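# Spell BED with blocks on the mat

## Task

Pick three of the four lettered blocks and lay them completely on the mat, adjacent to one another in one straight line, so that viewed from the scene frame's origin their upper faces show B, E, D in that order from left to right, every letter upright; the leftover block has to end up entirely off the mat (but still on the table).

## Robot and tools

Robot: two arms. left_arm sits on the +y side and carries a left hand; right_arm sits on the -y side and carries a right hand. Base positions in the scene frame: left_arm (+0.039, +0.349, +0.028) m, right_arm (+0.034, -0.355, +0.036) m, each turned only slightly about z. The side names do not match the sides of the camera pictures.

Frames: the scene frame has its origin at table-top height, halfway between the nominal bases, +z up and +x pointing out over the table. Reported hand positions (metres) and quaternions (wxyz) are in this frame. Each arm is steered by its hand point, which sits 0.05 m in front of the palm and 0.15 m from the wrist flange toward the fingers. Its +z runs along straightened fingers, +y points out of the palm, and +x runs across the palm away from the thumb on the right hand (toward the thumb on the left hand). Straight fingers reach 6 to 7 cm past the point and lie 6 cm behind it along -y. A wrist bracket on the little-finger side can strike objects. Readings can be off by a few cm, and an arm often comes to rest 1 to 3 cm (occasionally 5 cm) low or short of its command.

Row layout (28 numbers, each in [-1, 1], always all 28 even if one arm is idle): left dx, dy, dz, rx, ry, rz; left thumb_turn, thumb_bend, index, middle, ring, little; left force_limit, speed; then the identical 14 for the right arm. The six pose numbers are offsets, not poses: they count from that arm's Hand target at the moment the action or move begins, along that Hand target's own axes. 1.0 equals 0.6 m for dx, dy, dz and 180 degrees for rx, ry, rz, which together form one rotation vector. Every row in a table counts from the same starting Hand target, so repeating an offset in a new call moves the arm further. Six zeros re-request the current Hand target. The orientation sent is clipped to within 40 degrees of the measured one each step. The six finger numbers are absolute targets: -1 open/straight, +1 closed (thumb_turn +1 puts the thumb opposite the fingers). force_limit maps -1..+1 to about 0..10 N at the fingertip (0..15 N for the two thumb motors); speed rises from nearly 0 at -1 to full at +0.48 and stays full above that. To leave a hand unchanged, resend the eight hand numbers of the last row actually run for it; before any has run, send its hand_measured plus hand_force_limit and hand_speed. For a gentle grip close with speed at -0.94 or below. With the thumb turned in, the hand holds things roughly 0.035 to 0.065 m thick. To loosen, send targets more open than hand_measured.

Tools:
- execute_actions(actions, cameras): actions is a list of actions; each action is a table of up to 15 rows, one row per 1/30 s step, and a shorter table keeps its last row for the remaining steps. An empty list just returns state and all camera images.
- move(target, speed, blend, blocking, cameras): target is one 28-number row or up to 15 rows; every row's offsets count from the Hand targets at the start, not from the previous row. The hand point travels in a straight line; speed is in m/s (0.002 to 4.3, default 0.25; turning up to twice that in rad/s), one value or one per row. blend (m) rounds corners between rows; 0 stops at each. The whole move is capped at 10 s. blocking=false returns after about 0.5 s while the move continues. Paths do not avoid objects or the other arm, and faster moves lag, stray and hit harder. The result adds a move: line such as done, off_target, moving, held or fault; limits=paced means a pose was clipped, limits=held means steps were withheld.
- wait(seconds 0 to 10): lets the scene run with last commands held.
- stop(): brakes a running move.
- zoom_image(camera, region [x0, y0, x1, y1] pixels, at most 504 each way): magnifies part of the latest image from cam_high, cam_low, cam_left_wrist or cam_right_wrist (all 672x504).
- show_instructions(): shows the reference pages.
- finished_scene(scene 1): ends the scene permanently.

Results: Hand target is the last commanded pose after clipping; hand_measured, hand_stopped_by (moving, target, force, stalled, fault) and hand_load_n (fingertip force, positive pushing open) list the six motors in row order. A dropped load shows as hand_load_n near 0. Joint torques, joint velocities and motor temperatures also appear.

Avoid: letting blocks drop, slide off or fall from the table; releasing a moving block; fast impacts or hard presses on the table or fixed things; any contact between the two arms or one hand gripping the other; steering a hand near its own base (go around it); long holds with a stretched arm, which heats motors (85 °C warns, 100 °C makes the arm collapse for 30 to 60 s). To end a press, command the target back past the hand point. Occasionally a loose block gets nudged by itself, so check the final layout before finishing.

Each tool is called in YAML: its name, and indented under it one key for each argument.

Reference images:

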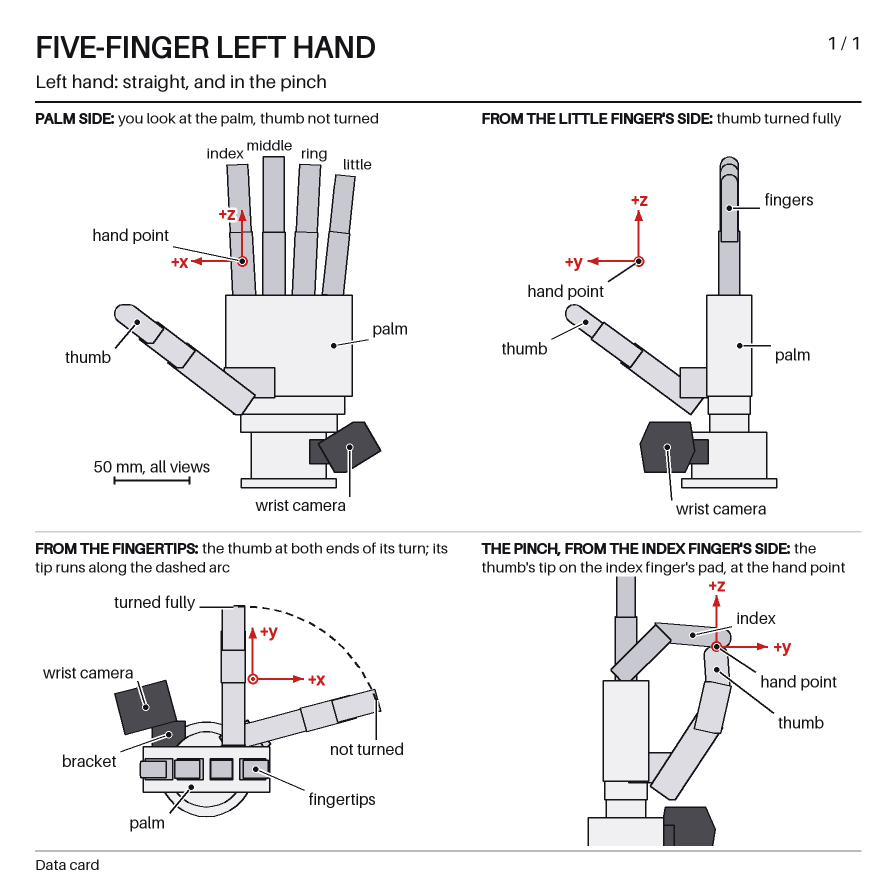

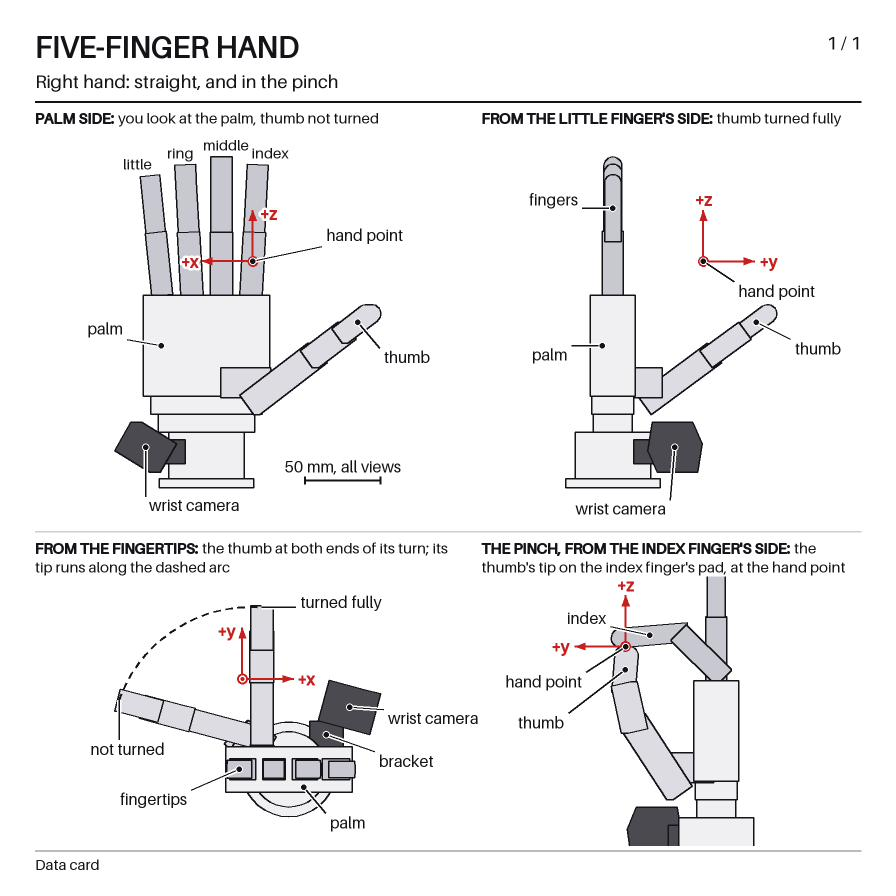

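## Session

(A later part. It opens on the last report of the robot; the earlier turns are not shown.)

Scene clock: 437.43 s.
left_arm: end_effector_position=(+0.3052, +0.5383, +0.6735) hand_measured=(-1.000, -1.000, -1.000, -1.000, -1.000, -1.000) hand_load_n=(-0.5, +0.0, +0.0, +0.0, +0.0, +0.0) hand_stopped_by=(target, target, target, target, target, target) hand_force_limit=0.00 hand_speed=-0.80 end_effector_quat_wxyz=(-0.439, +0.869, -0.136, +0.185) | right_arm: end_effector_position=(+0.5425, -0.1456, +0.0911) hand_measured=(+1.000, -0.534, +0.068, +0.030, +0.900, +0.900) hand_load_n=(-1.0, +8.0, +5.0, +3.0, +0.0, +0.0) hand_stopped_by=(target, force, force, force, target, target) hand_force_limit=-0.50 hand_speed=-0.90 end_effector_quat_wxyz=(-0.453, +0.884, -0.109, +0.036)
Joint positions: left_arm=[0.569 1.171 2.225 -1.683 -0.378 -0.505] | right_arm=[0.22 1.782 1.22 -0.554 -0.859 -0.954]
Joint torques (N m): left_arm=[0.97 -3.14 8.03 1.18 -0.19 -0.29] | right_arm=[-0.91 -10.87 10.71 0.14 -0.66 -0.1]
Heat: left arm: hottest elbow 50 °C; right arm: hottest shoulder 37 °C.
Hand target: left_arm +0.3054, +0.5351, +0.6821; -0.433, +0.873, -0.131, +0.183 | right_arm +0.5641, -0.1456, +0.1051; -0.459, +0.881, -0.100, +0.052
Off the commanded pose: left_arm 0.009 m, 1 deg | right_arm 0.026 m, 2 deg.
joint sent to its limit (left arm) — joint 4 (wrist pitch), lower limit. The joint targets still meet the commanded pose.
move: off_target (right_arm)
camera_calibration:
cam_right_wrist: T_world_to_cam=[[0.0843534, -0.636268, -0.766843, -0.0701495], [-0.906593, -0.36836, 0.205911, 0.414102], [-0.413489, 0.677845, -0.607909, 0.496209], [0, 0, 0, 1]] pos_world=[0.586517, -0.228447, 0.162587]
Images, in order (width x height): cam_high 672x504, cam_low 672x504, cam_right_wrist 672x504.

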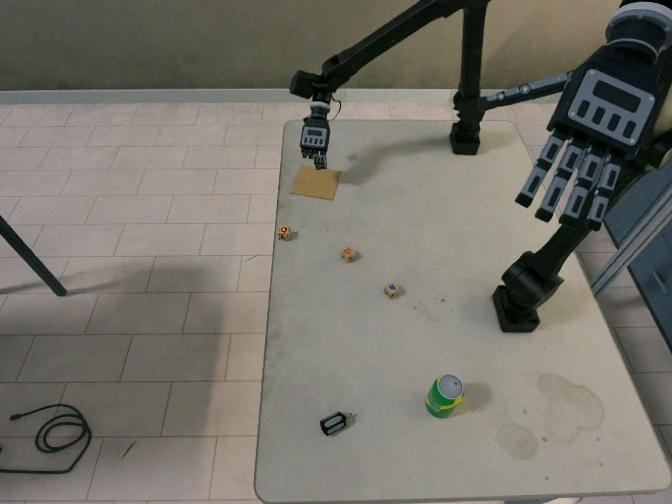

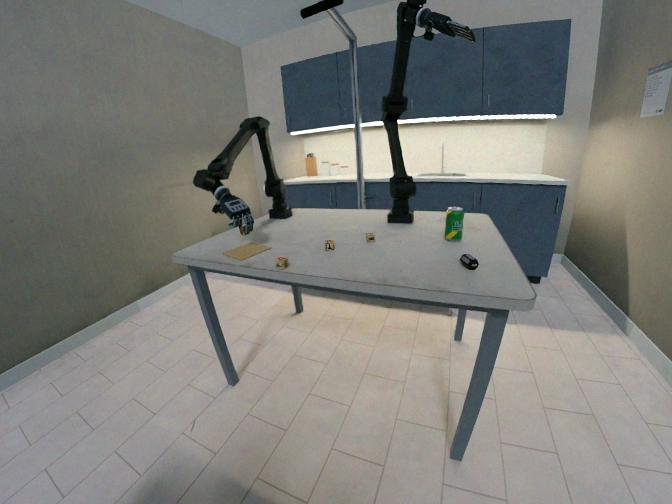

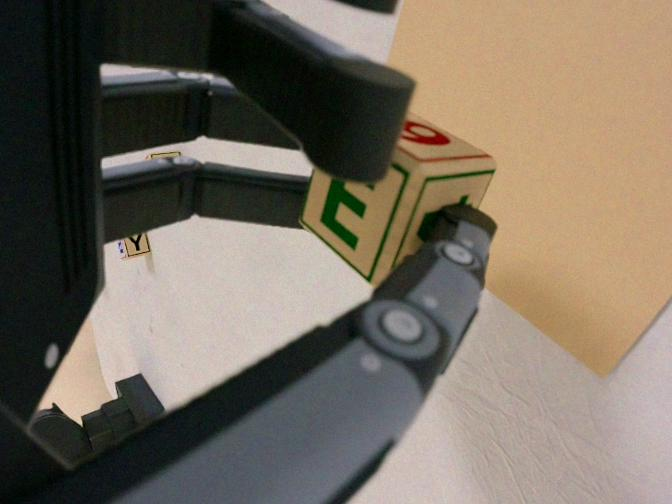

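move:
  target: [0,0,0,0,0,0,-1,-1,-1,-1,-1,-1,0,-0.8,0.0282,0.0498,0.048,0,0.0091,0.0064,1,-0.44,0.14,0.16,0.9,0.9,-0.5,-0.9]
  speed: 0.15
  cameras: ["cam_right_wrist", "cam_low", "cam_high"]

zoom_image:
  camera: "cam_low"
  region: [215, 190, 295, 265]

zoom_image:
  camera: "cam_high"
  region: [280, 130, 360, 210]

Scene clock: 464.63 s.
left_arm: end_effector_position=(+0.3052, +0.5383, +0.6735) hand_measured=(-1.000, -1.000, -1.000, -1.000, -1.000, -1.000) hand_load_n=(-0.5, +0.0, +0.0, +0.0, +0.0, +0.0) hand_stopped_by=(target, target, target, target, target, target) hand_force_limit=0.00 hand_speed=-0.80 end_effector_quat_wxyz=(-0.439, +0.869, -0.136, +0.185) | right_arm: end_effector_position=(+0.5535, -0.1442, +0.0452) hand_measured=(+1.000, -0.534, +0.068, +0.030, +0.900, +0.900) hand_load_n=(-0.5, +7.5, +5.0, +3.0, +0.0, +0.0) hand_stopped_by=(target, force, force, force, target, target) hand_force_limit=-0.50 hand_speed=-0.90 end_effector_quat_wxyz=(-0.450, +0.884, -0.123, +0.031)
Joint positions: left_arm=[0.569 1.171 2.225 -1.683 -0.378 -0.505] | right_arm=[0.22 1.878 1.221 -0.461 -0.85 -0.926]
Joint torques (N m): left_arm=[0.97 -2.96 8.1 1.14 -0.2 -0.29] | right_arm=[-0.85 -12.4 9.98 1.2 -0.41 0.09]
Heat: left arm: hottest elbow 49 °C; right arm: hottest elbow 42 °C.
Hand target: left_arm +0.3054, +0.5351, +0.6821; -0.433, +0.873, -0.131, +0.183 | right_arm +0.5819, -0.1432, +0.0639; -0.457, +0.880, -0.116, +0.060
Off the commanded pose: left_arm 0.009 m, 1 deg | right_arm 0.034 m, 4 deg.
joint sent to its limit (left arm) — joint 4 (wrist pitch), lower limit. The joint targets still meet the commanded pose.
move: off_target (right_arm)
camera_calibration:
cam_right_wrist: T_world_to_cam=[[0.0533357, -0.641228, -0.765495, -0.08904], [-0.909005, -0.348503, 0.228594, 0.437254], [-0.413358, 0.683646, -0.601467, 0.472438], [0, 0, 0, 1]] pos_world=[0.597501, -0.227691, 0.116042]
Images, in order (width x height): cam_high 672x504, cam_low 672x504, cam_right_wrist 672x504.

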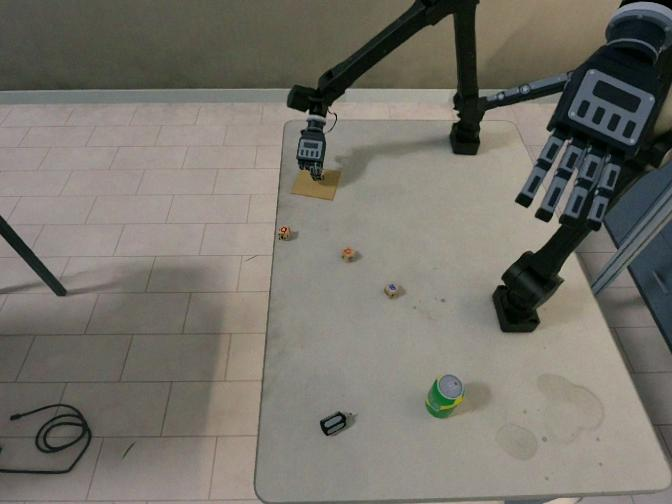

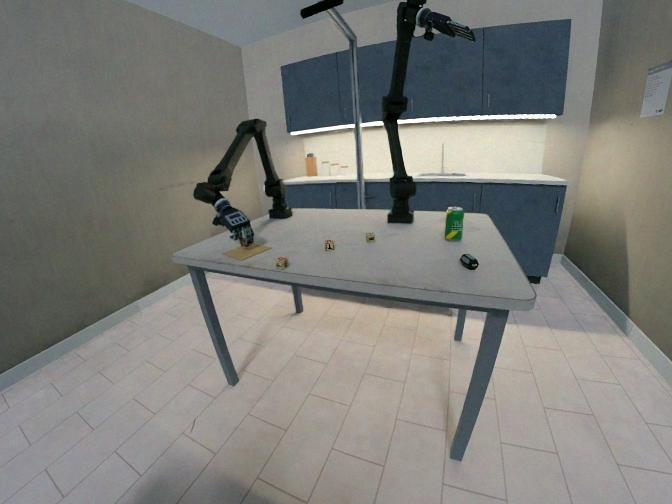

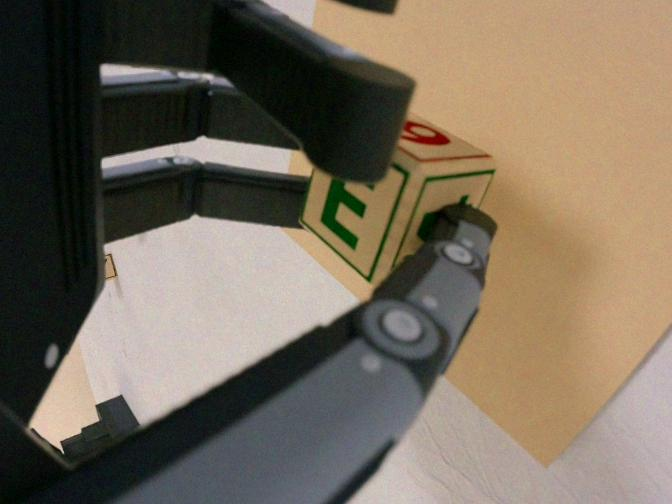

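Scaled by 6.300 from the camera's 672x504 image, which has a finer 960x720 frame.

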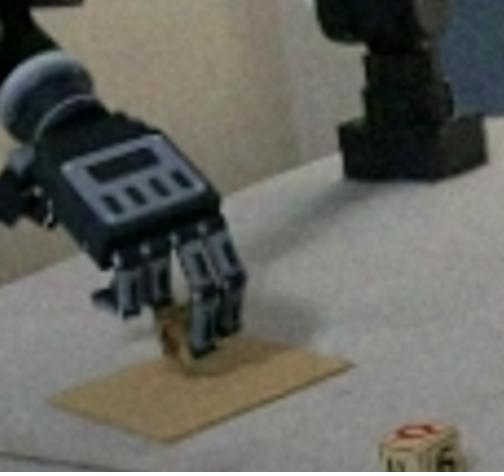

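Scaled by 6.300 from the camera's 672x504 image, which has a finer 960x720 frame.

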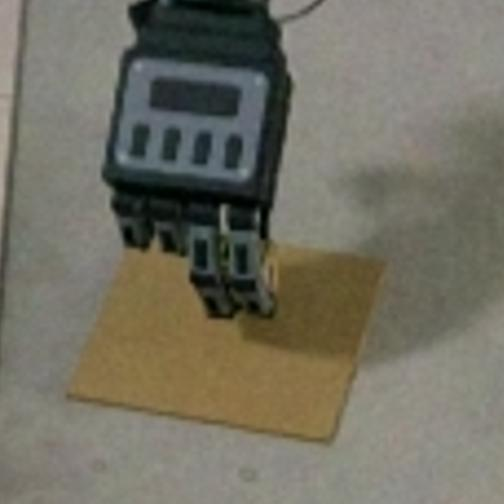

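move:
  target: [0,0,0,0,0,0,-1,-1,-1,-1,-1,-1,0,-0.8,0.0113,0.0182,0.0163,0,0,0,1,-0.44,0.14,0.16,0.9,0.9,-0.5,-0.9]
  speed: 0.06
  cameras: ["cam_right_wrist", "cam_low", "cam_high"]

zoom_image:
  camera: "cam_low"
  region: [215, 190, 295, 265]

zoom_image:
  camera: "cam_high"
  region: [280, 130, 360, 210]

Scene clock: 475.90 s.
left_arm: end_effector_position=(+0.3052, +0.5383, +0.6735) hand_measured=(-1.000, -1.000, -1.000, -1.000, -1.000, -1.000) hand_load_n=(-0.5, -0.5, +0.0, +0.0, +0.0, +0.0) hand_stopped_by=(target, target, target, target, target, target) hand_force_limit=0.00 hand_speed=-0.80 end_effector_quat_wxyz=(-0.439, +0.869, -0.136, +0.185) | right_arm: end_effector_position=(+0.5611, -0.1434, +0.0361) hand_measured=(+1.000, -0.534, +0.068, +0.030, +0.900, +0.900) hand_load_n=(-1.0, +8.0, +5.0, +3.0, +0.0, +0.0) hand_stopped_by=(target, force, force, force, target, target) hand_force_limit=-0.50 hand_speed=-0.90 end_effector_quat_wxyz=(-0.451, +0.884, -0.122, +0.035)
Joint positions: left_arm=[0.569 1.171 2.225 -1.683 -0.378 -0.505] | right_arm=[0.22 1.905 1.233 -0.438 -0.85 -0.926]
Joint torques (N m): left_arm=[0.97 -2.96 8.09 1.18 -0.2 -0.28] | right_arm=[-0.97 -12.1 9.96 1.2 -0.44 0.05]
Heat: left arm: hottest elbow 49 °C; right arm: hottest elbow 42 °C.
Hand target: left_arm +0.3054, +0.5351, +0.6821; -0.433, +0.873, -0.131, +0.183 | right_arm +0.5890, -0.1433, +0.0495; -0.458, +0.880, -0.116, +0.060
Off the commanded pose: left_arm 0.009 m, 1 deg | right_arm 0.031 m, 3 deg.
joint sent to its limit (left arm) — joint 4 (wrist pitch), lower limit. The joint targets still meet the commanded pose.
move: off_target (right_arm)
camera_calibration:
cam_right_wrist: T_world_to_cam=[[0.0587243, -0.640174, -0.765982, -0.0986579], [-0.911123, -0.347918, 0.220923, 0.448075], [-0.407929, 0.684931, -0.603709, 0.466812], [0, 0, 0, 1]] pos_world=[0.604471, -0.226998, 0.107258]
Images, in order (width x height): cam_high 672x504, cam_low 672x504, cam_right_wrist 672x504.

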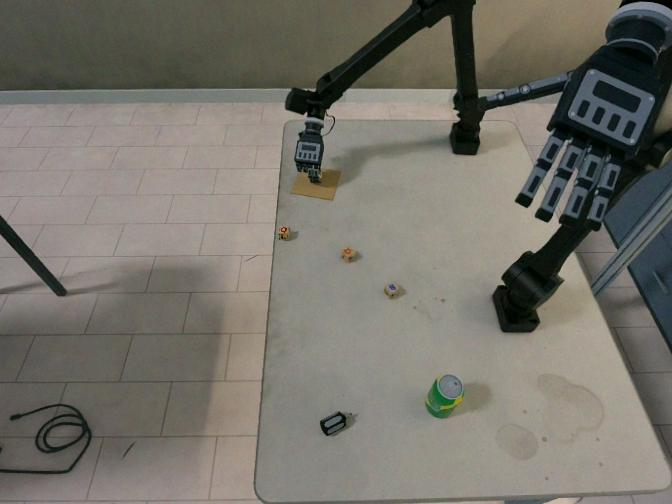

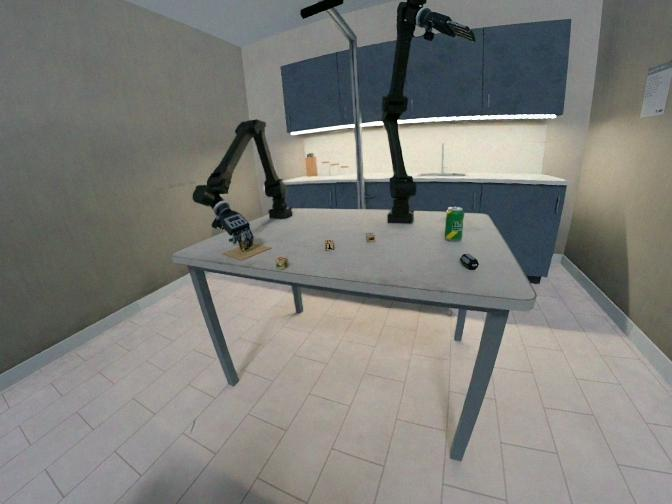

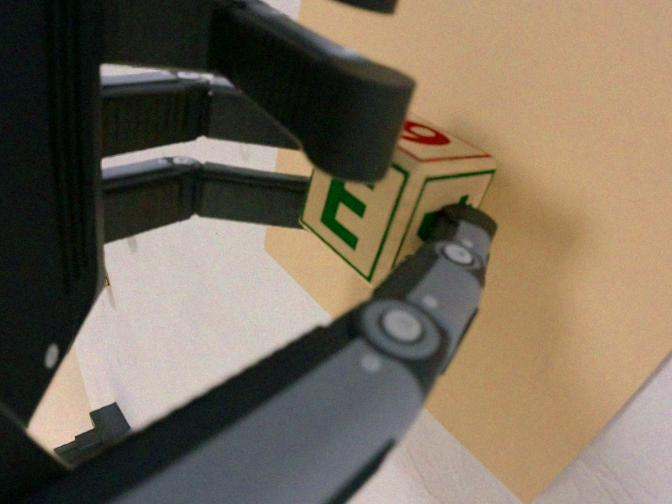

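Scaled by 6.300 from the camera's 672x504 image, which has a finer 960x720 frame.

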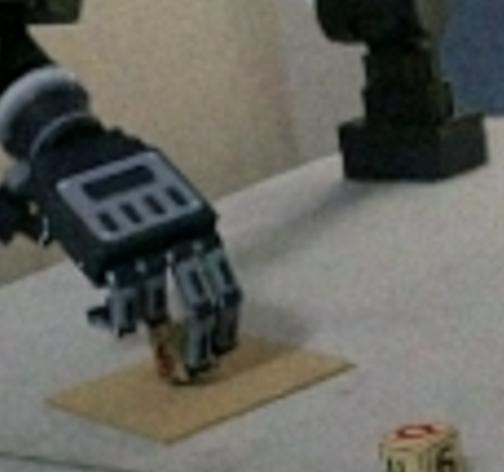

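Scaled by 6.300 from the camera's 672x504 image, which has a finer 960x720 frame.

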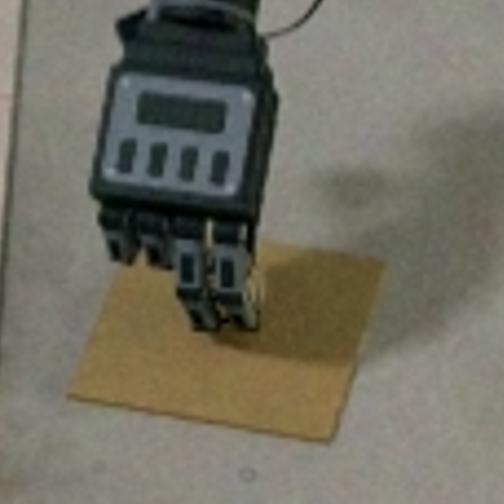

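move:
  target: [0,0,0,0,0,0,-1,-1,-1,-1,-1,-1,0,-0.8,0,0.0123,0.0086,0,0,0,1,-0.44,0.14,0.16,0.9,0.9,-0.5,-0.9]
  speed: 0.05
  cameras: ["cam_right_wrist", "cam_low"]

zoom_image:
  camera: "cam_low"
  region: [215, 190, 295, 265]

Scene clock: 481.63 s.
left_arm: end_effector_position=(+0.3052, +0.5383, +0.6735) hand_measured=(-1.000, -1.000, -1.000, -1.000, -1.000, -1.000) hand_load_n=(-0.5, +0.0, +0.0, +0.0, +0.0, +0.0) hand_stopped_by=(target, target, target, target, target, target) hand_force_limit=0.00 hand_speed=-0.80 end_effector_quat_wxyz=(-0.439, +0.869, -0.136, +0.185) | right_arm: end_effector_position=(+0.5643, -0.1431, +0.0307) hand_measured=(+1.000, -0.534, +0.068, +0.030, +0.900, +0.900) hand_load_n=(-1.0, +8.0, +4.5, +3.0, +0.0, +0.0) hand_stopped_by=(target, force, force, force, target, target) hand_force_limit=-0.50 hand_speed=-0.90 end_effector_quat_wxyz=(-0.452, +0.883, -0.120, +0.038)
Joint positions: left_arm=[0.569 1.171 2.225 -1.683 -0.378 -0.505] | right_arm=[0.219 1.917 1.233 -0.417 -0.85 -0.926]
Joint torques (N m): left_arm=[1.08 -2.9 8.08 1.11 -0.2 -0.29] | right_arm=[-0.91 -11.87 9.52 1.2 -0.44 0.05]
Motor temperatures (°C): left_arm=[33 33 48 32 33 31] | right_arm=[31 37 42 30 33 32]
Heat: left arm: hottest elbow 48 °C; right arm: hottest elbow 42 °C.
Hand target: left_arm +0.3054, +0.5351, +0.6821; -0.433, +0.873, -0.131, +0.183 | right_arm +0.5890, -0.1433, +0.0404; -0.457, +0.880, -0.116, +0.060
Off the commanded pose: left_arm 0.009 m, 1 deg | right_arm 0.027 m, 3 deg.
joint sent to its limit (left arm) — joint 4 (wrist pitch), lower limit. The joint targets still meet the commanded pose.
move: off_target (right_arm)
camera_calibration:
cam_right_wrist: T_world_to_cam=[[0.0650824, -0.639149, -0.766324, -0.106246], [-0.913139, -0.347841, 0.212564, 0.453724], [-0.402419, 0.685927, -0.606271, 0.461741], [0, 0, 0, 1]] pos_world=[0.607041, -0.226804, 0.102076]
Images, in order (width x height): cam_low 672x504, cam_right_wrist 672x504.

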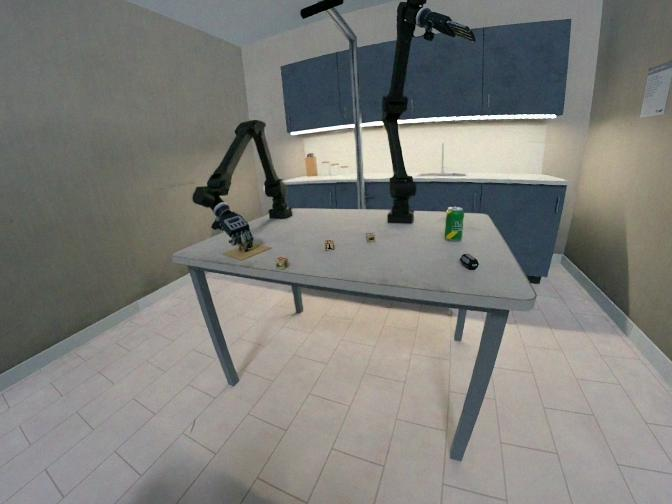

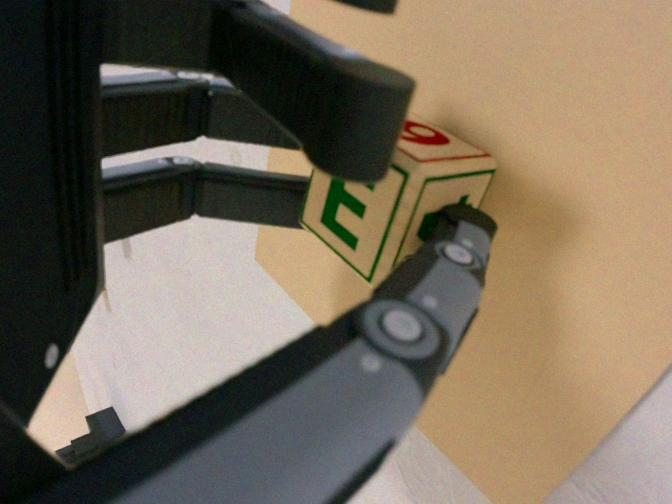

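Scaled by 6.300 from the camera's 672x504 image, which has a finer 960x720 frame.

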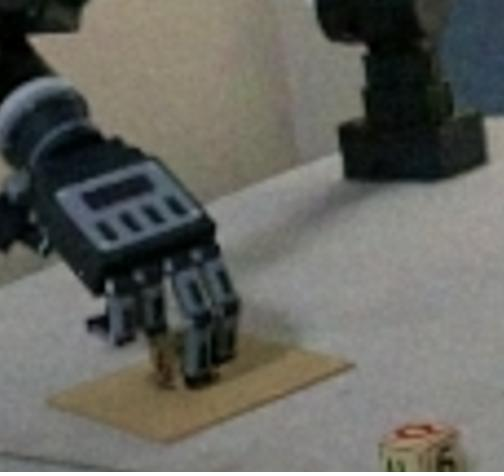

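zoom_image:
  camera: "cam_right_wrist"
  region: [380, 80, 540, 220]

Scaled by 3.150 from the camera's 672x504 image, which has a finer 960x720 frame.

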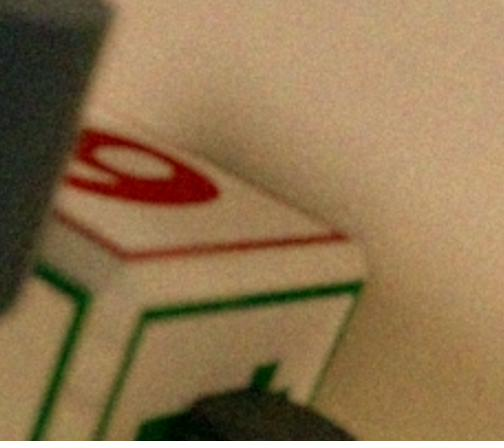

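move:
  target: [0,0,0,0,0,0,-1,-1,-1,-1,-1,-1,0,-0.8,-0.004,0.0071,0.004,0,0,0,1,-0.44,0.14,0.16,0.9,0.9,-0.5,-0.9]
  speed: 0.05
  cameras: ["cam_right_wrist", "cam_low"]

zoom_image:
  camera: "cam_right_wrist"
  region: [380, 80, 540, 220]

Scene clock: 488.93 s.
left_arm: end_effector_position=(+0.3052, +0.5383, +0.6735) hand_measured=(-1.000, -1.000, -1.000, -1.000, -1.000, -1.000) hand_load_n=(+0.0, +0.0, +0.0, +0.0, +0.0, +0.0) hand_stopped_by=(target, target, target, target, target, target) hand_force_limit=0.00 hand_speed=-0.80 end_effector_quat_wxyz=(-0.439, +0.869, -0.136, +0.185) | right_arm: end_effector_position=(+0.5672, -0.1426, +0.0304) hand_measured=(+1.000, -0.534, +0.068, +0.030, +0.900, +0.900) hand_load_n=(-0.5, +7.5, +5.0, +3.0, +0.0, +0.0) hand_stopped_by=(target, force, force, force, target, target) hand_force_limit=-0.50 hand_speed=-0.90 end_effector_quat_wxyz=(-0.453, +0.882, -0.118, +0.044)
Joint positions: left_arm=[0.569 1.171 2.225 -1.683 -0.378 -0.505] | right_arm=[0.219 1.919 1.233 -0.403 -0.85 -0.925]
Joint torques (N m): left_arm=[0.85 -2.96 8.08 1.13 -0.19 -0.29] | right_arm=[-0.85 -11.69 8.7 1.25 -0.41 0.06]
Heat: left arm: hottest elbow 48 °C; right arm: hottest elbow 42 °C.
Hand target: left_arm +0.3054, +0.5351, +0.6821; -0.433, +0.873, -0.131, +0.183 | right_arm +0.5865, -0.1431, +0.0355; -0.457, +0.880, -0.116, +0.060
Off the commanded pose: left_arm 0.009 m, 1 deg | right_arm 0.020 m, 2 deg.
joint sent to its limit (left arm) — joint 4 (wrist pitch), lower limit. The joint targets still meet the commanded pose.
move: off_target (right_arm)
camera_calibration:
cam_right_wrist: T_world_to_cam=[[0.0739494, -0.637585, -0.766823, -0.111171], [-0.915757, -0.347873, 0.200932, 0.458475], [-0.394868, 0.687364, -0.609598, 0.45845], [0, 0, 0, 1]] pos_world=[0.6091, -0.226512, 0.102099]
Images, in order (width x height): cam_low 672x504, cam_right_wrist 672x504.

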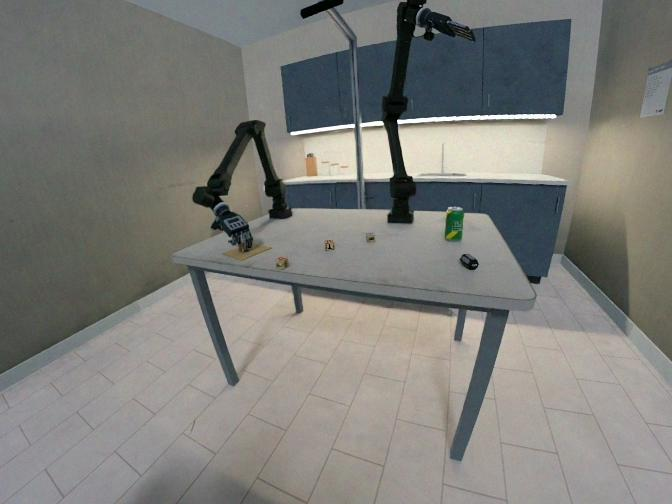

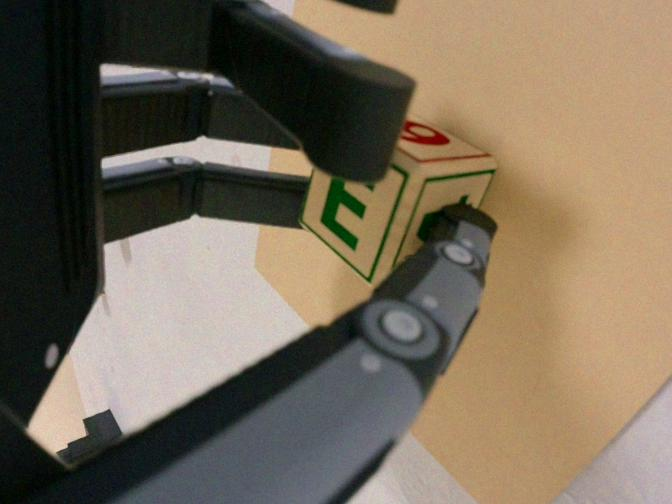

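Scaled by 3.150 from the camera's 672x504 image, which has a finer 960x720 frame.

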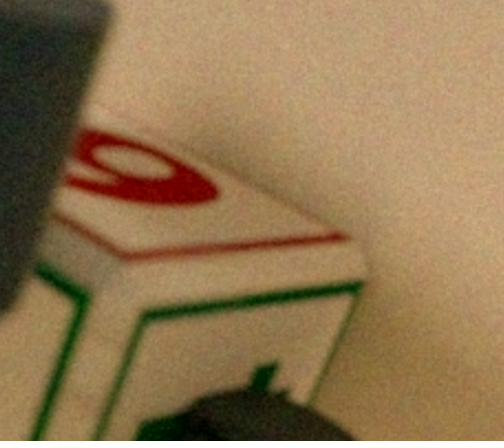

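move:
  target:
    - [0,0,0,0,0,0,-1,-1,-1,-1,-1,-1,0,-0.8,0,0,0,0,0,0,1,-0.65,-0.2,-0.2,0.9,0.9,-0.5,-0.6]
    - [0,0,0,0,0,0,-1,-1,-1,-1,-1,-1,0,-0.8,0,-0.1091,-0.0768,0,0,0,1,-0.65,-0.2,-0.2,0.9,0.9,-0.5,-0.6]
    - [0,0,0,0,0,0,-1,-1,-1,-1,-1,-1,0,-0.8,-0.5495,-0.4903,0.3785,0,-0.2046,-0.144,1,-0.65,-0.2,-0.2,0.9,0.9,-0.5,-0.6]
  speed: [0.1,0.12,0.3]
  blend: [0,0.02,0]
  cameras: ["cam_right_wrist", "cam_low", "cam_high"]

zoom_image:
  camera: "cam_high"
  region: [280, 130, 360, 210]

zoom_image:
  camera: "cam_right_wrist"
  region: [380, 80, 600, 280]

Scene clock: 509.90 s.
left_arm: end_effector_position=(+0.3052, +0.5383, +0.6735) hand_measured=(-1.000, -1.000, -1.000, -1.000, -1.000, -1.000) hand_load_n=(+0.0, +0.0, +0.0, +0.0, +0.0, +0.0) hand_stopped_by=(target, target, target, target, target, target) hand_force_limit=0.00 hand_speed=-0.80 end_effector_quat_wxyz=(-0.439, +0.869, -0.136, +0.185) | right_arm: end_effector_position=(+0.3468, +0.2725, +0.1285) hand_measured=(+1.000, -0.650, -0.200, -0.200, +0.900, +0.900) hand_load_n=(+0.0, +0.0, +0.0, -0.5, +0.0, +0.0) hand_stopped_by=(target, target, target, target, target, target) hand_force_limit=-0.50 hand_speed=-0.60 end_effector_quat_wxyz=(-0.434, +0.863, +0.221, -0.134)
Joint positions: left_arm=[0.569 1.171 2.225 -1.683 -0.378 -0.505] | right_arm=[0.988 2.109 1.842 -0.833 -0.851 -0.929]
Joint torques (N m): left_arm=[0.79 -3.02 8.06 1.14 -0.19 -0.3] | right_arm=[-0.67 -15.62 12 0.14 -0.6 -0.1]
Heat: left arm: hottest elbow 48 °C; right arm: hottest elbow 41 °C.
Hand target: left_arm +0.3054, +0.5351, +0.6821; -0.433, +0.873, -0.131, +0.183 | right_arm +0.3599, +0.2850, +0.1461; -0.446, +0.857, +0.230, -0.119
Off the commanded pose: left_arm 0.009 m, 1 deg | right_arm 0.025 m, 2 deg.
joint sent to its limit (left arm) — joint 4 (wrist pitch), lower limit. The joint targets still meet the commanded pose.
move: off_target (right_arm)
camera_calibration:
cam_right_wrist: T_world_to_cam=[[0.493217, -0.410902, -0.766744, 0.0379206], [-0.412478, -0.886493, 0.209745, 0.352445], [-0.765897, 0.212815, -0.606722, 0.403525], [0, 0, 0, 1]] pos_world=[0.435731, 0.242145, 0.199979]
Images, in order (width x height): cam_high 672x504, cam_low 672x504, cam_right_wrist 672x504.

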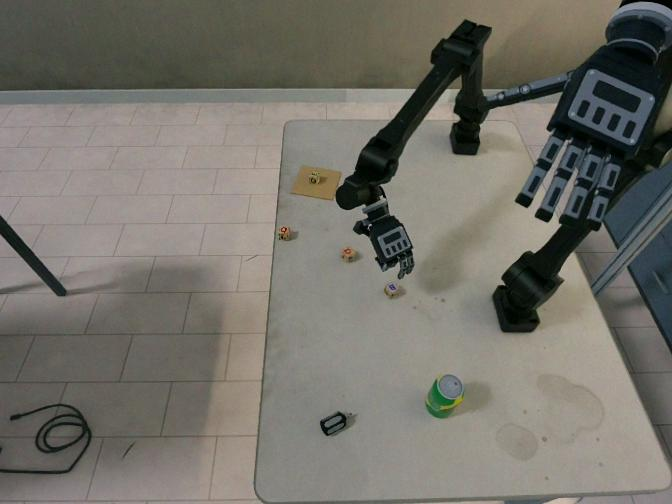

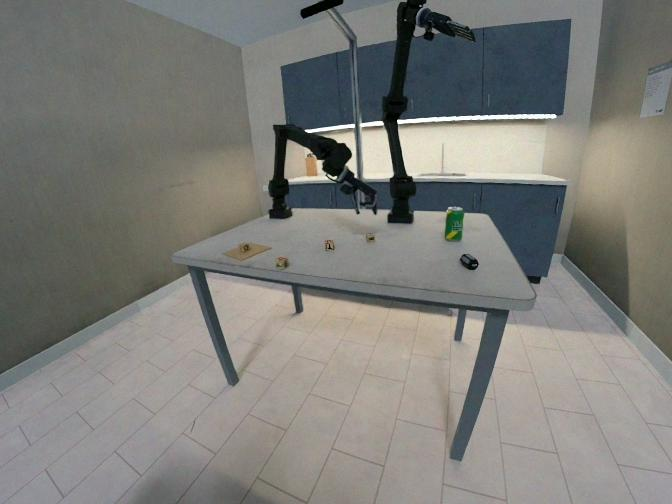

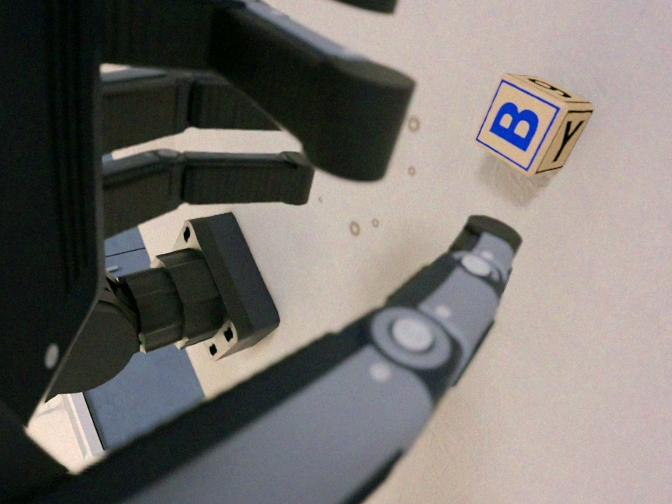

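Scaled by 6.300 from the camera's 672x504 image, which has a finer 960x720 frame.

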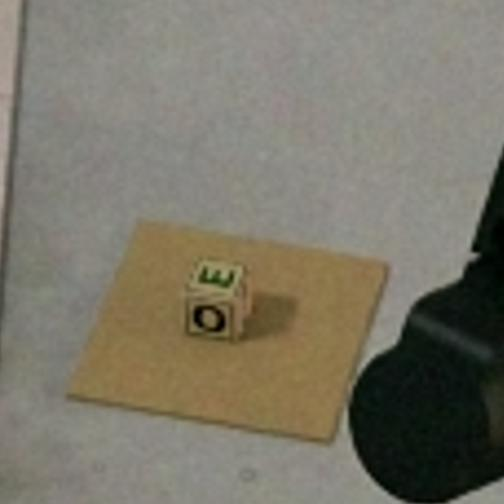

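Scaled by 2.291 from the camera's 672x504 image, which has a finer 960x720 frame.

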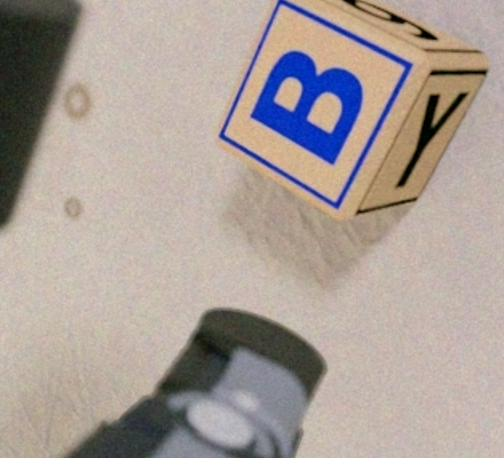

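zoom_image:
  camera: "cam_right_wrist"
  region: [460, 60, 610, 190]

Scaled by 3.360 from the camera's 672x504 image, which has a finer 960x720 frame.

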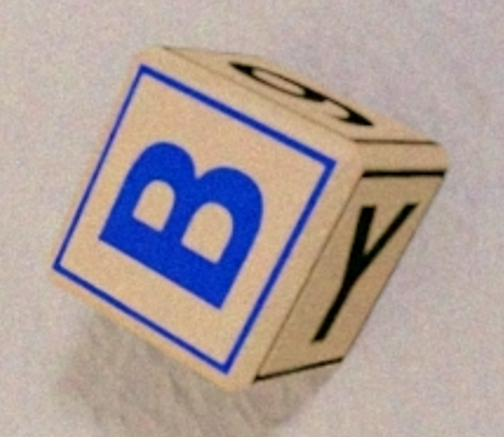

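move:
  target: [0,0,0,0,0,0,-1,-1,-1,-1,-1,-1,0,-0.8,0.0182,0.0893,0.1005,0,0.0064,0.0045,1,-0.65,-0.2,-0.2,0.9,0.9,-0.5,-0.6]
  speed: 0.15
  cameras: ["cam_right_wrist", "cam_low"]

zoom_image:
  camera: "cam_low"
  region: [335, 190, 405, 260]

zoom_image:
  camera: "cam_right_wrist"
  region: [290, 80, 540, 300]

Scene clock: 533.00 s.
left_arm: end_effector_position=(+0.3052, +0.5383, +0.6735) hand_measured=(-1.000, -1.000, -1.000, -1.000, -1.000, -1.000) hand_load_n=(-0.5, +0.0, +0.0, +0.0, +0.0, +0.0) hand_stopped_by=(target, target, target, target, target, target) hand_force_limit=0.00 hand_speed=-0.80 end_effector_quat_wxyz=(-0.439, +0.869, -0.136, +0.185) | right_arm: end_effector_position=(+0.3581, +0.2947, +0.0563) hand_measured=(+1.000, -0.650, -0.200, -0.200, +0.900, +0.900) hand_load_n=(+0.0, +0.0, +0.0, +0.0, +0.0, +0.0) hand_stopped_by=(target, target, target, target, target, target) hand_force_limit=-0.50 hand_speed=-0.60 end_effector_quat_wxyz=(-0.437, +0.865, +0.213, -0.125)
Joint positions: left_arm=[0.569 1.171 2.225 -1.683 -0.378 -0.505] | right_arm=[0.995 2.226 1.842 -0.68 -0.835 -0.891]
Joint torques (N m): left_arm=[0.85 -3.08 8.09 1.17 -0.2 -0.28] | right_arm=[0.26 -17.61 8.79 1.25 -0.38 0.06]
Heat: left arm: hottest elbow 48 °C; right arm: hottest elbow 45 °C.
Hand target: left_arm +0.3054, +0.5351, +0.6821; -0.433, +0.873, -0.131, +0.183 | right_arm +0.3603, +0.3065, +0.0677; -0.447, +0.860, +0.220, -0.113
Off the commanded pose: left_arm 0.009 m, 1 deg | right_arm 0.017 m, 2 deg.
joint sent to its limit (left arm) — joint 4 (wrist pitch), lower limit. The joint targets still meet the commanded pose.
move: off_target (right_arm)
camera_calibration:
cam_right_wrist: T_world_to_cam=[[0.489553, -0.417368, -0.765599, -0.0107614], [-0.433813, -0.878213, 0.201364, 0.397583], [-0.756402, 0.233548, -0.610992, 0.354352], [0, 0, 0, 1]] pos_world=[0.445777, 0.261913, 0.128208]
Images, in order (width x height): cam_low 672x504, cam_right_wrist 672x504.

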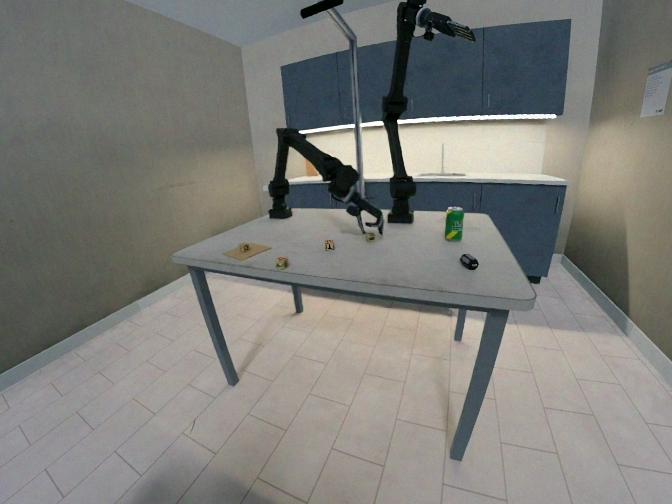

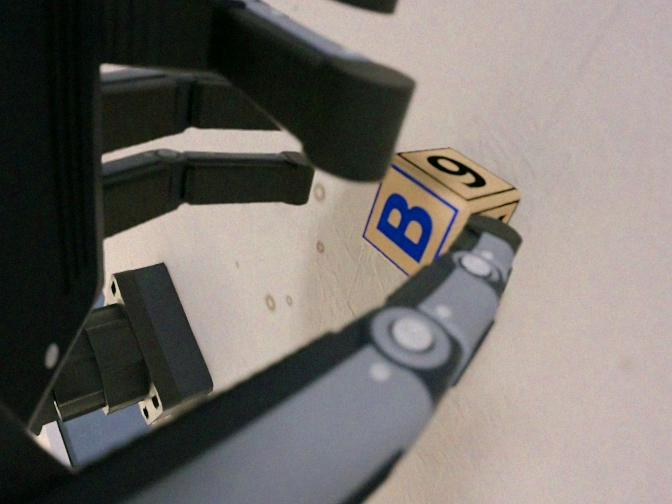

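Scaled by 7.200 from the camera's 672x504 image, which has a finer 960x720 frame.

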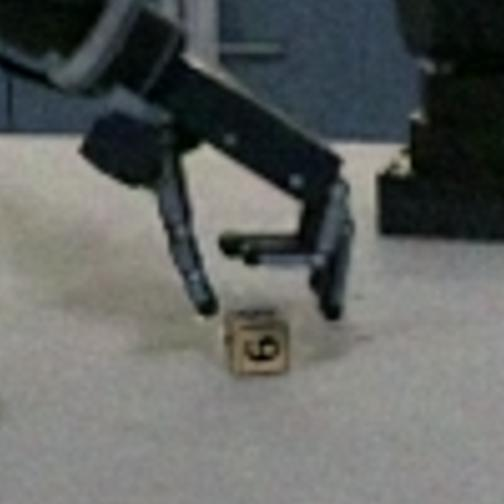

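Scaled by 2.016 from the camera's 672x504 image, which has a finer 960x720 frame.

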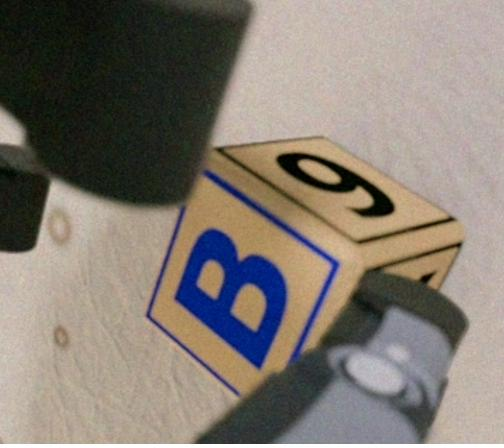

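move:
  target: [0,0,0,0,0,0,-1,-1,-1,-1,-1,-1,0,-0.8,-0.0198,0.0397,0.0267,0,0,0,1,-0.65,-0.2,-0.2,0.9,0.9,-0.5,-0.6]
  speed: 0.1
  cameras: ["cam_right_wrist", "cam_low"]

zoom_image:
  camera: "cam_low"
  region: [335, 190, 405, 260]

Scene clock: 551.63 s.
left_arm: end_effector_position=(+0.3052, +0.5383, +0.6735) hand_measured=(-1.000, -1.000, -1.000, -1.000, -1.000, -1.000) hand_load_n=(-0.5, +0.0, +0.0, +0.0, +0.0, +0.0) hand_stopped_by=(target, target, target, target, target, target) hand_force_limit=0.00 hand_speed=-0.80 end_effector_quat_wxyz=(-0.439, +0.869, -0.136, +0.185) | right_arm: end_effector_position=(+0.3539, +0.2968, +0.0406) hand_measured=(+1.000, -0.650, -0.200, -0.200, +0.900, +0.900) hand_load_n=(+0.0, +0.0, +0.0, +0.0, +0.0, +0.0) hand_stopped_by=(target, target, target, target, target, target) hand_force_limit=-0.50 hand_speed=-0.60 end_effector_quat_wxyz=(-0.445, +0.861, +0.219, -0.115)
Joint positions: left_arm=[0.569 1.171 2.225 -1.683 -0.378 -0.505] | right_arm=[1.002 2.226 1.792 -0.595 -0.832 -0.882]
Joint torques (N m): left_arm=[1.03 -3.02 8.08 1.13 -0.2 -0.3] | right_arm=[0.26 -17.08 6.72 1.33 -0.35 0.07]
Heat: left arm: hottest elbow 48 °C; right arm: hottest elbow 44 °C.
Hand target: left_arm +0.3054, +0.5351, +0.6821; -0.433, +0.873, -0.131, +0.183 | right_arm +0.3502, +0.3003, +0.0390; -0.447, +0.860, +0.220, -0.113
Off the commanded pose: left_arm 0.009 m, 1 deg | right_arm 0.005 m, 0 deg.
joint sent to its limit (left arm) — joint 4 (wrist pitch), lower limit. The joint targets still meet the commanded pose.
move: done
camera_calibration:
cam_right_wrist: T_world_to_cam=[[0.502339, -0.399675, -0.766757, -0.0296671], [-0.436924, -0.882551, 0.173784, 0.404203], [-0.746159, 0.247716, -0.617967, 0.333592], [0, 0, 0, 1]] pos_world=[0.440422, 0.262236, 0.113158]
Images, in order (width x height): cam_low 672x504, cam_right_wrist 672x504.

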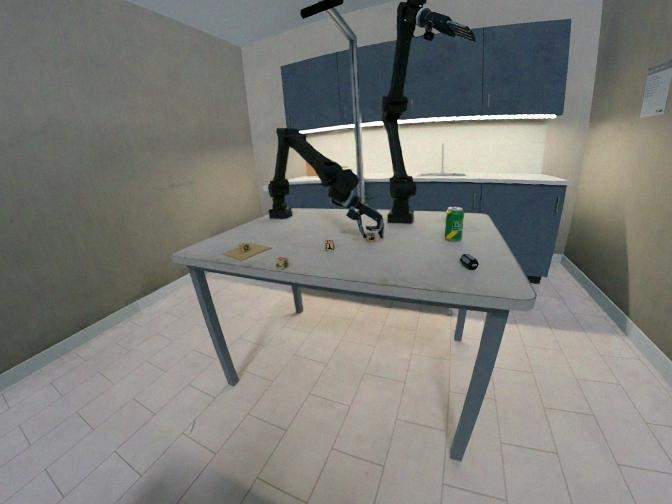

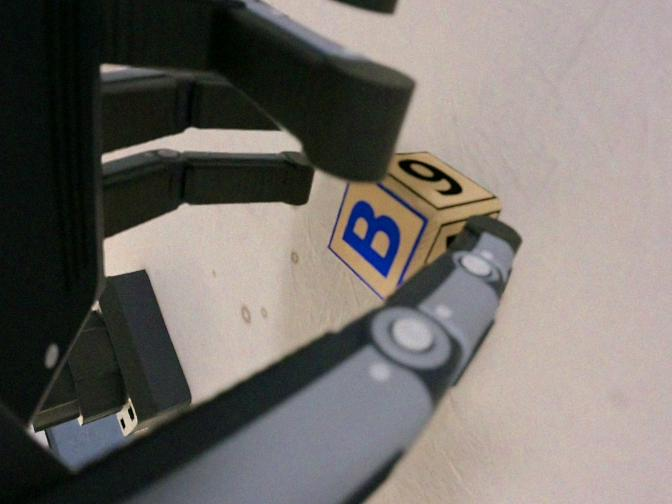

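Scaled by 7.200 from the camera's 672x504 image, which has a finer 960x720 frame.

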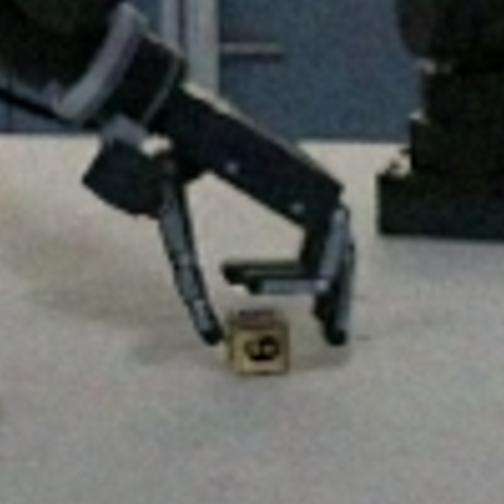

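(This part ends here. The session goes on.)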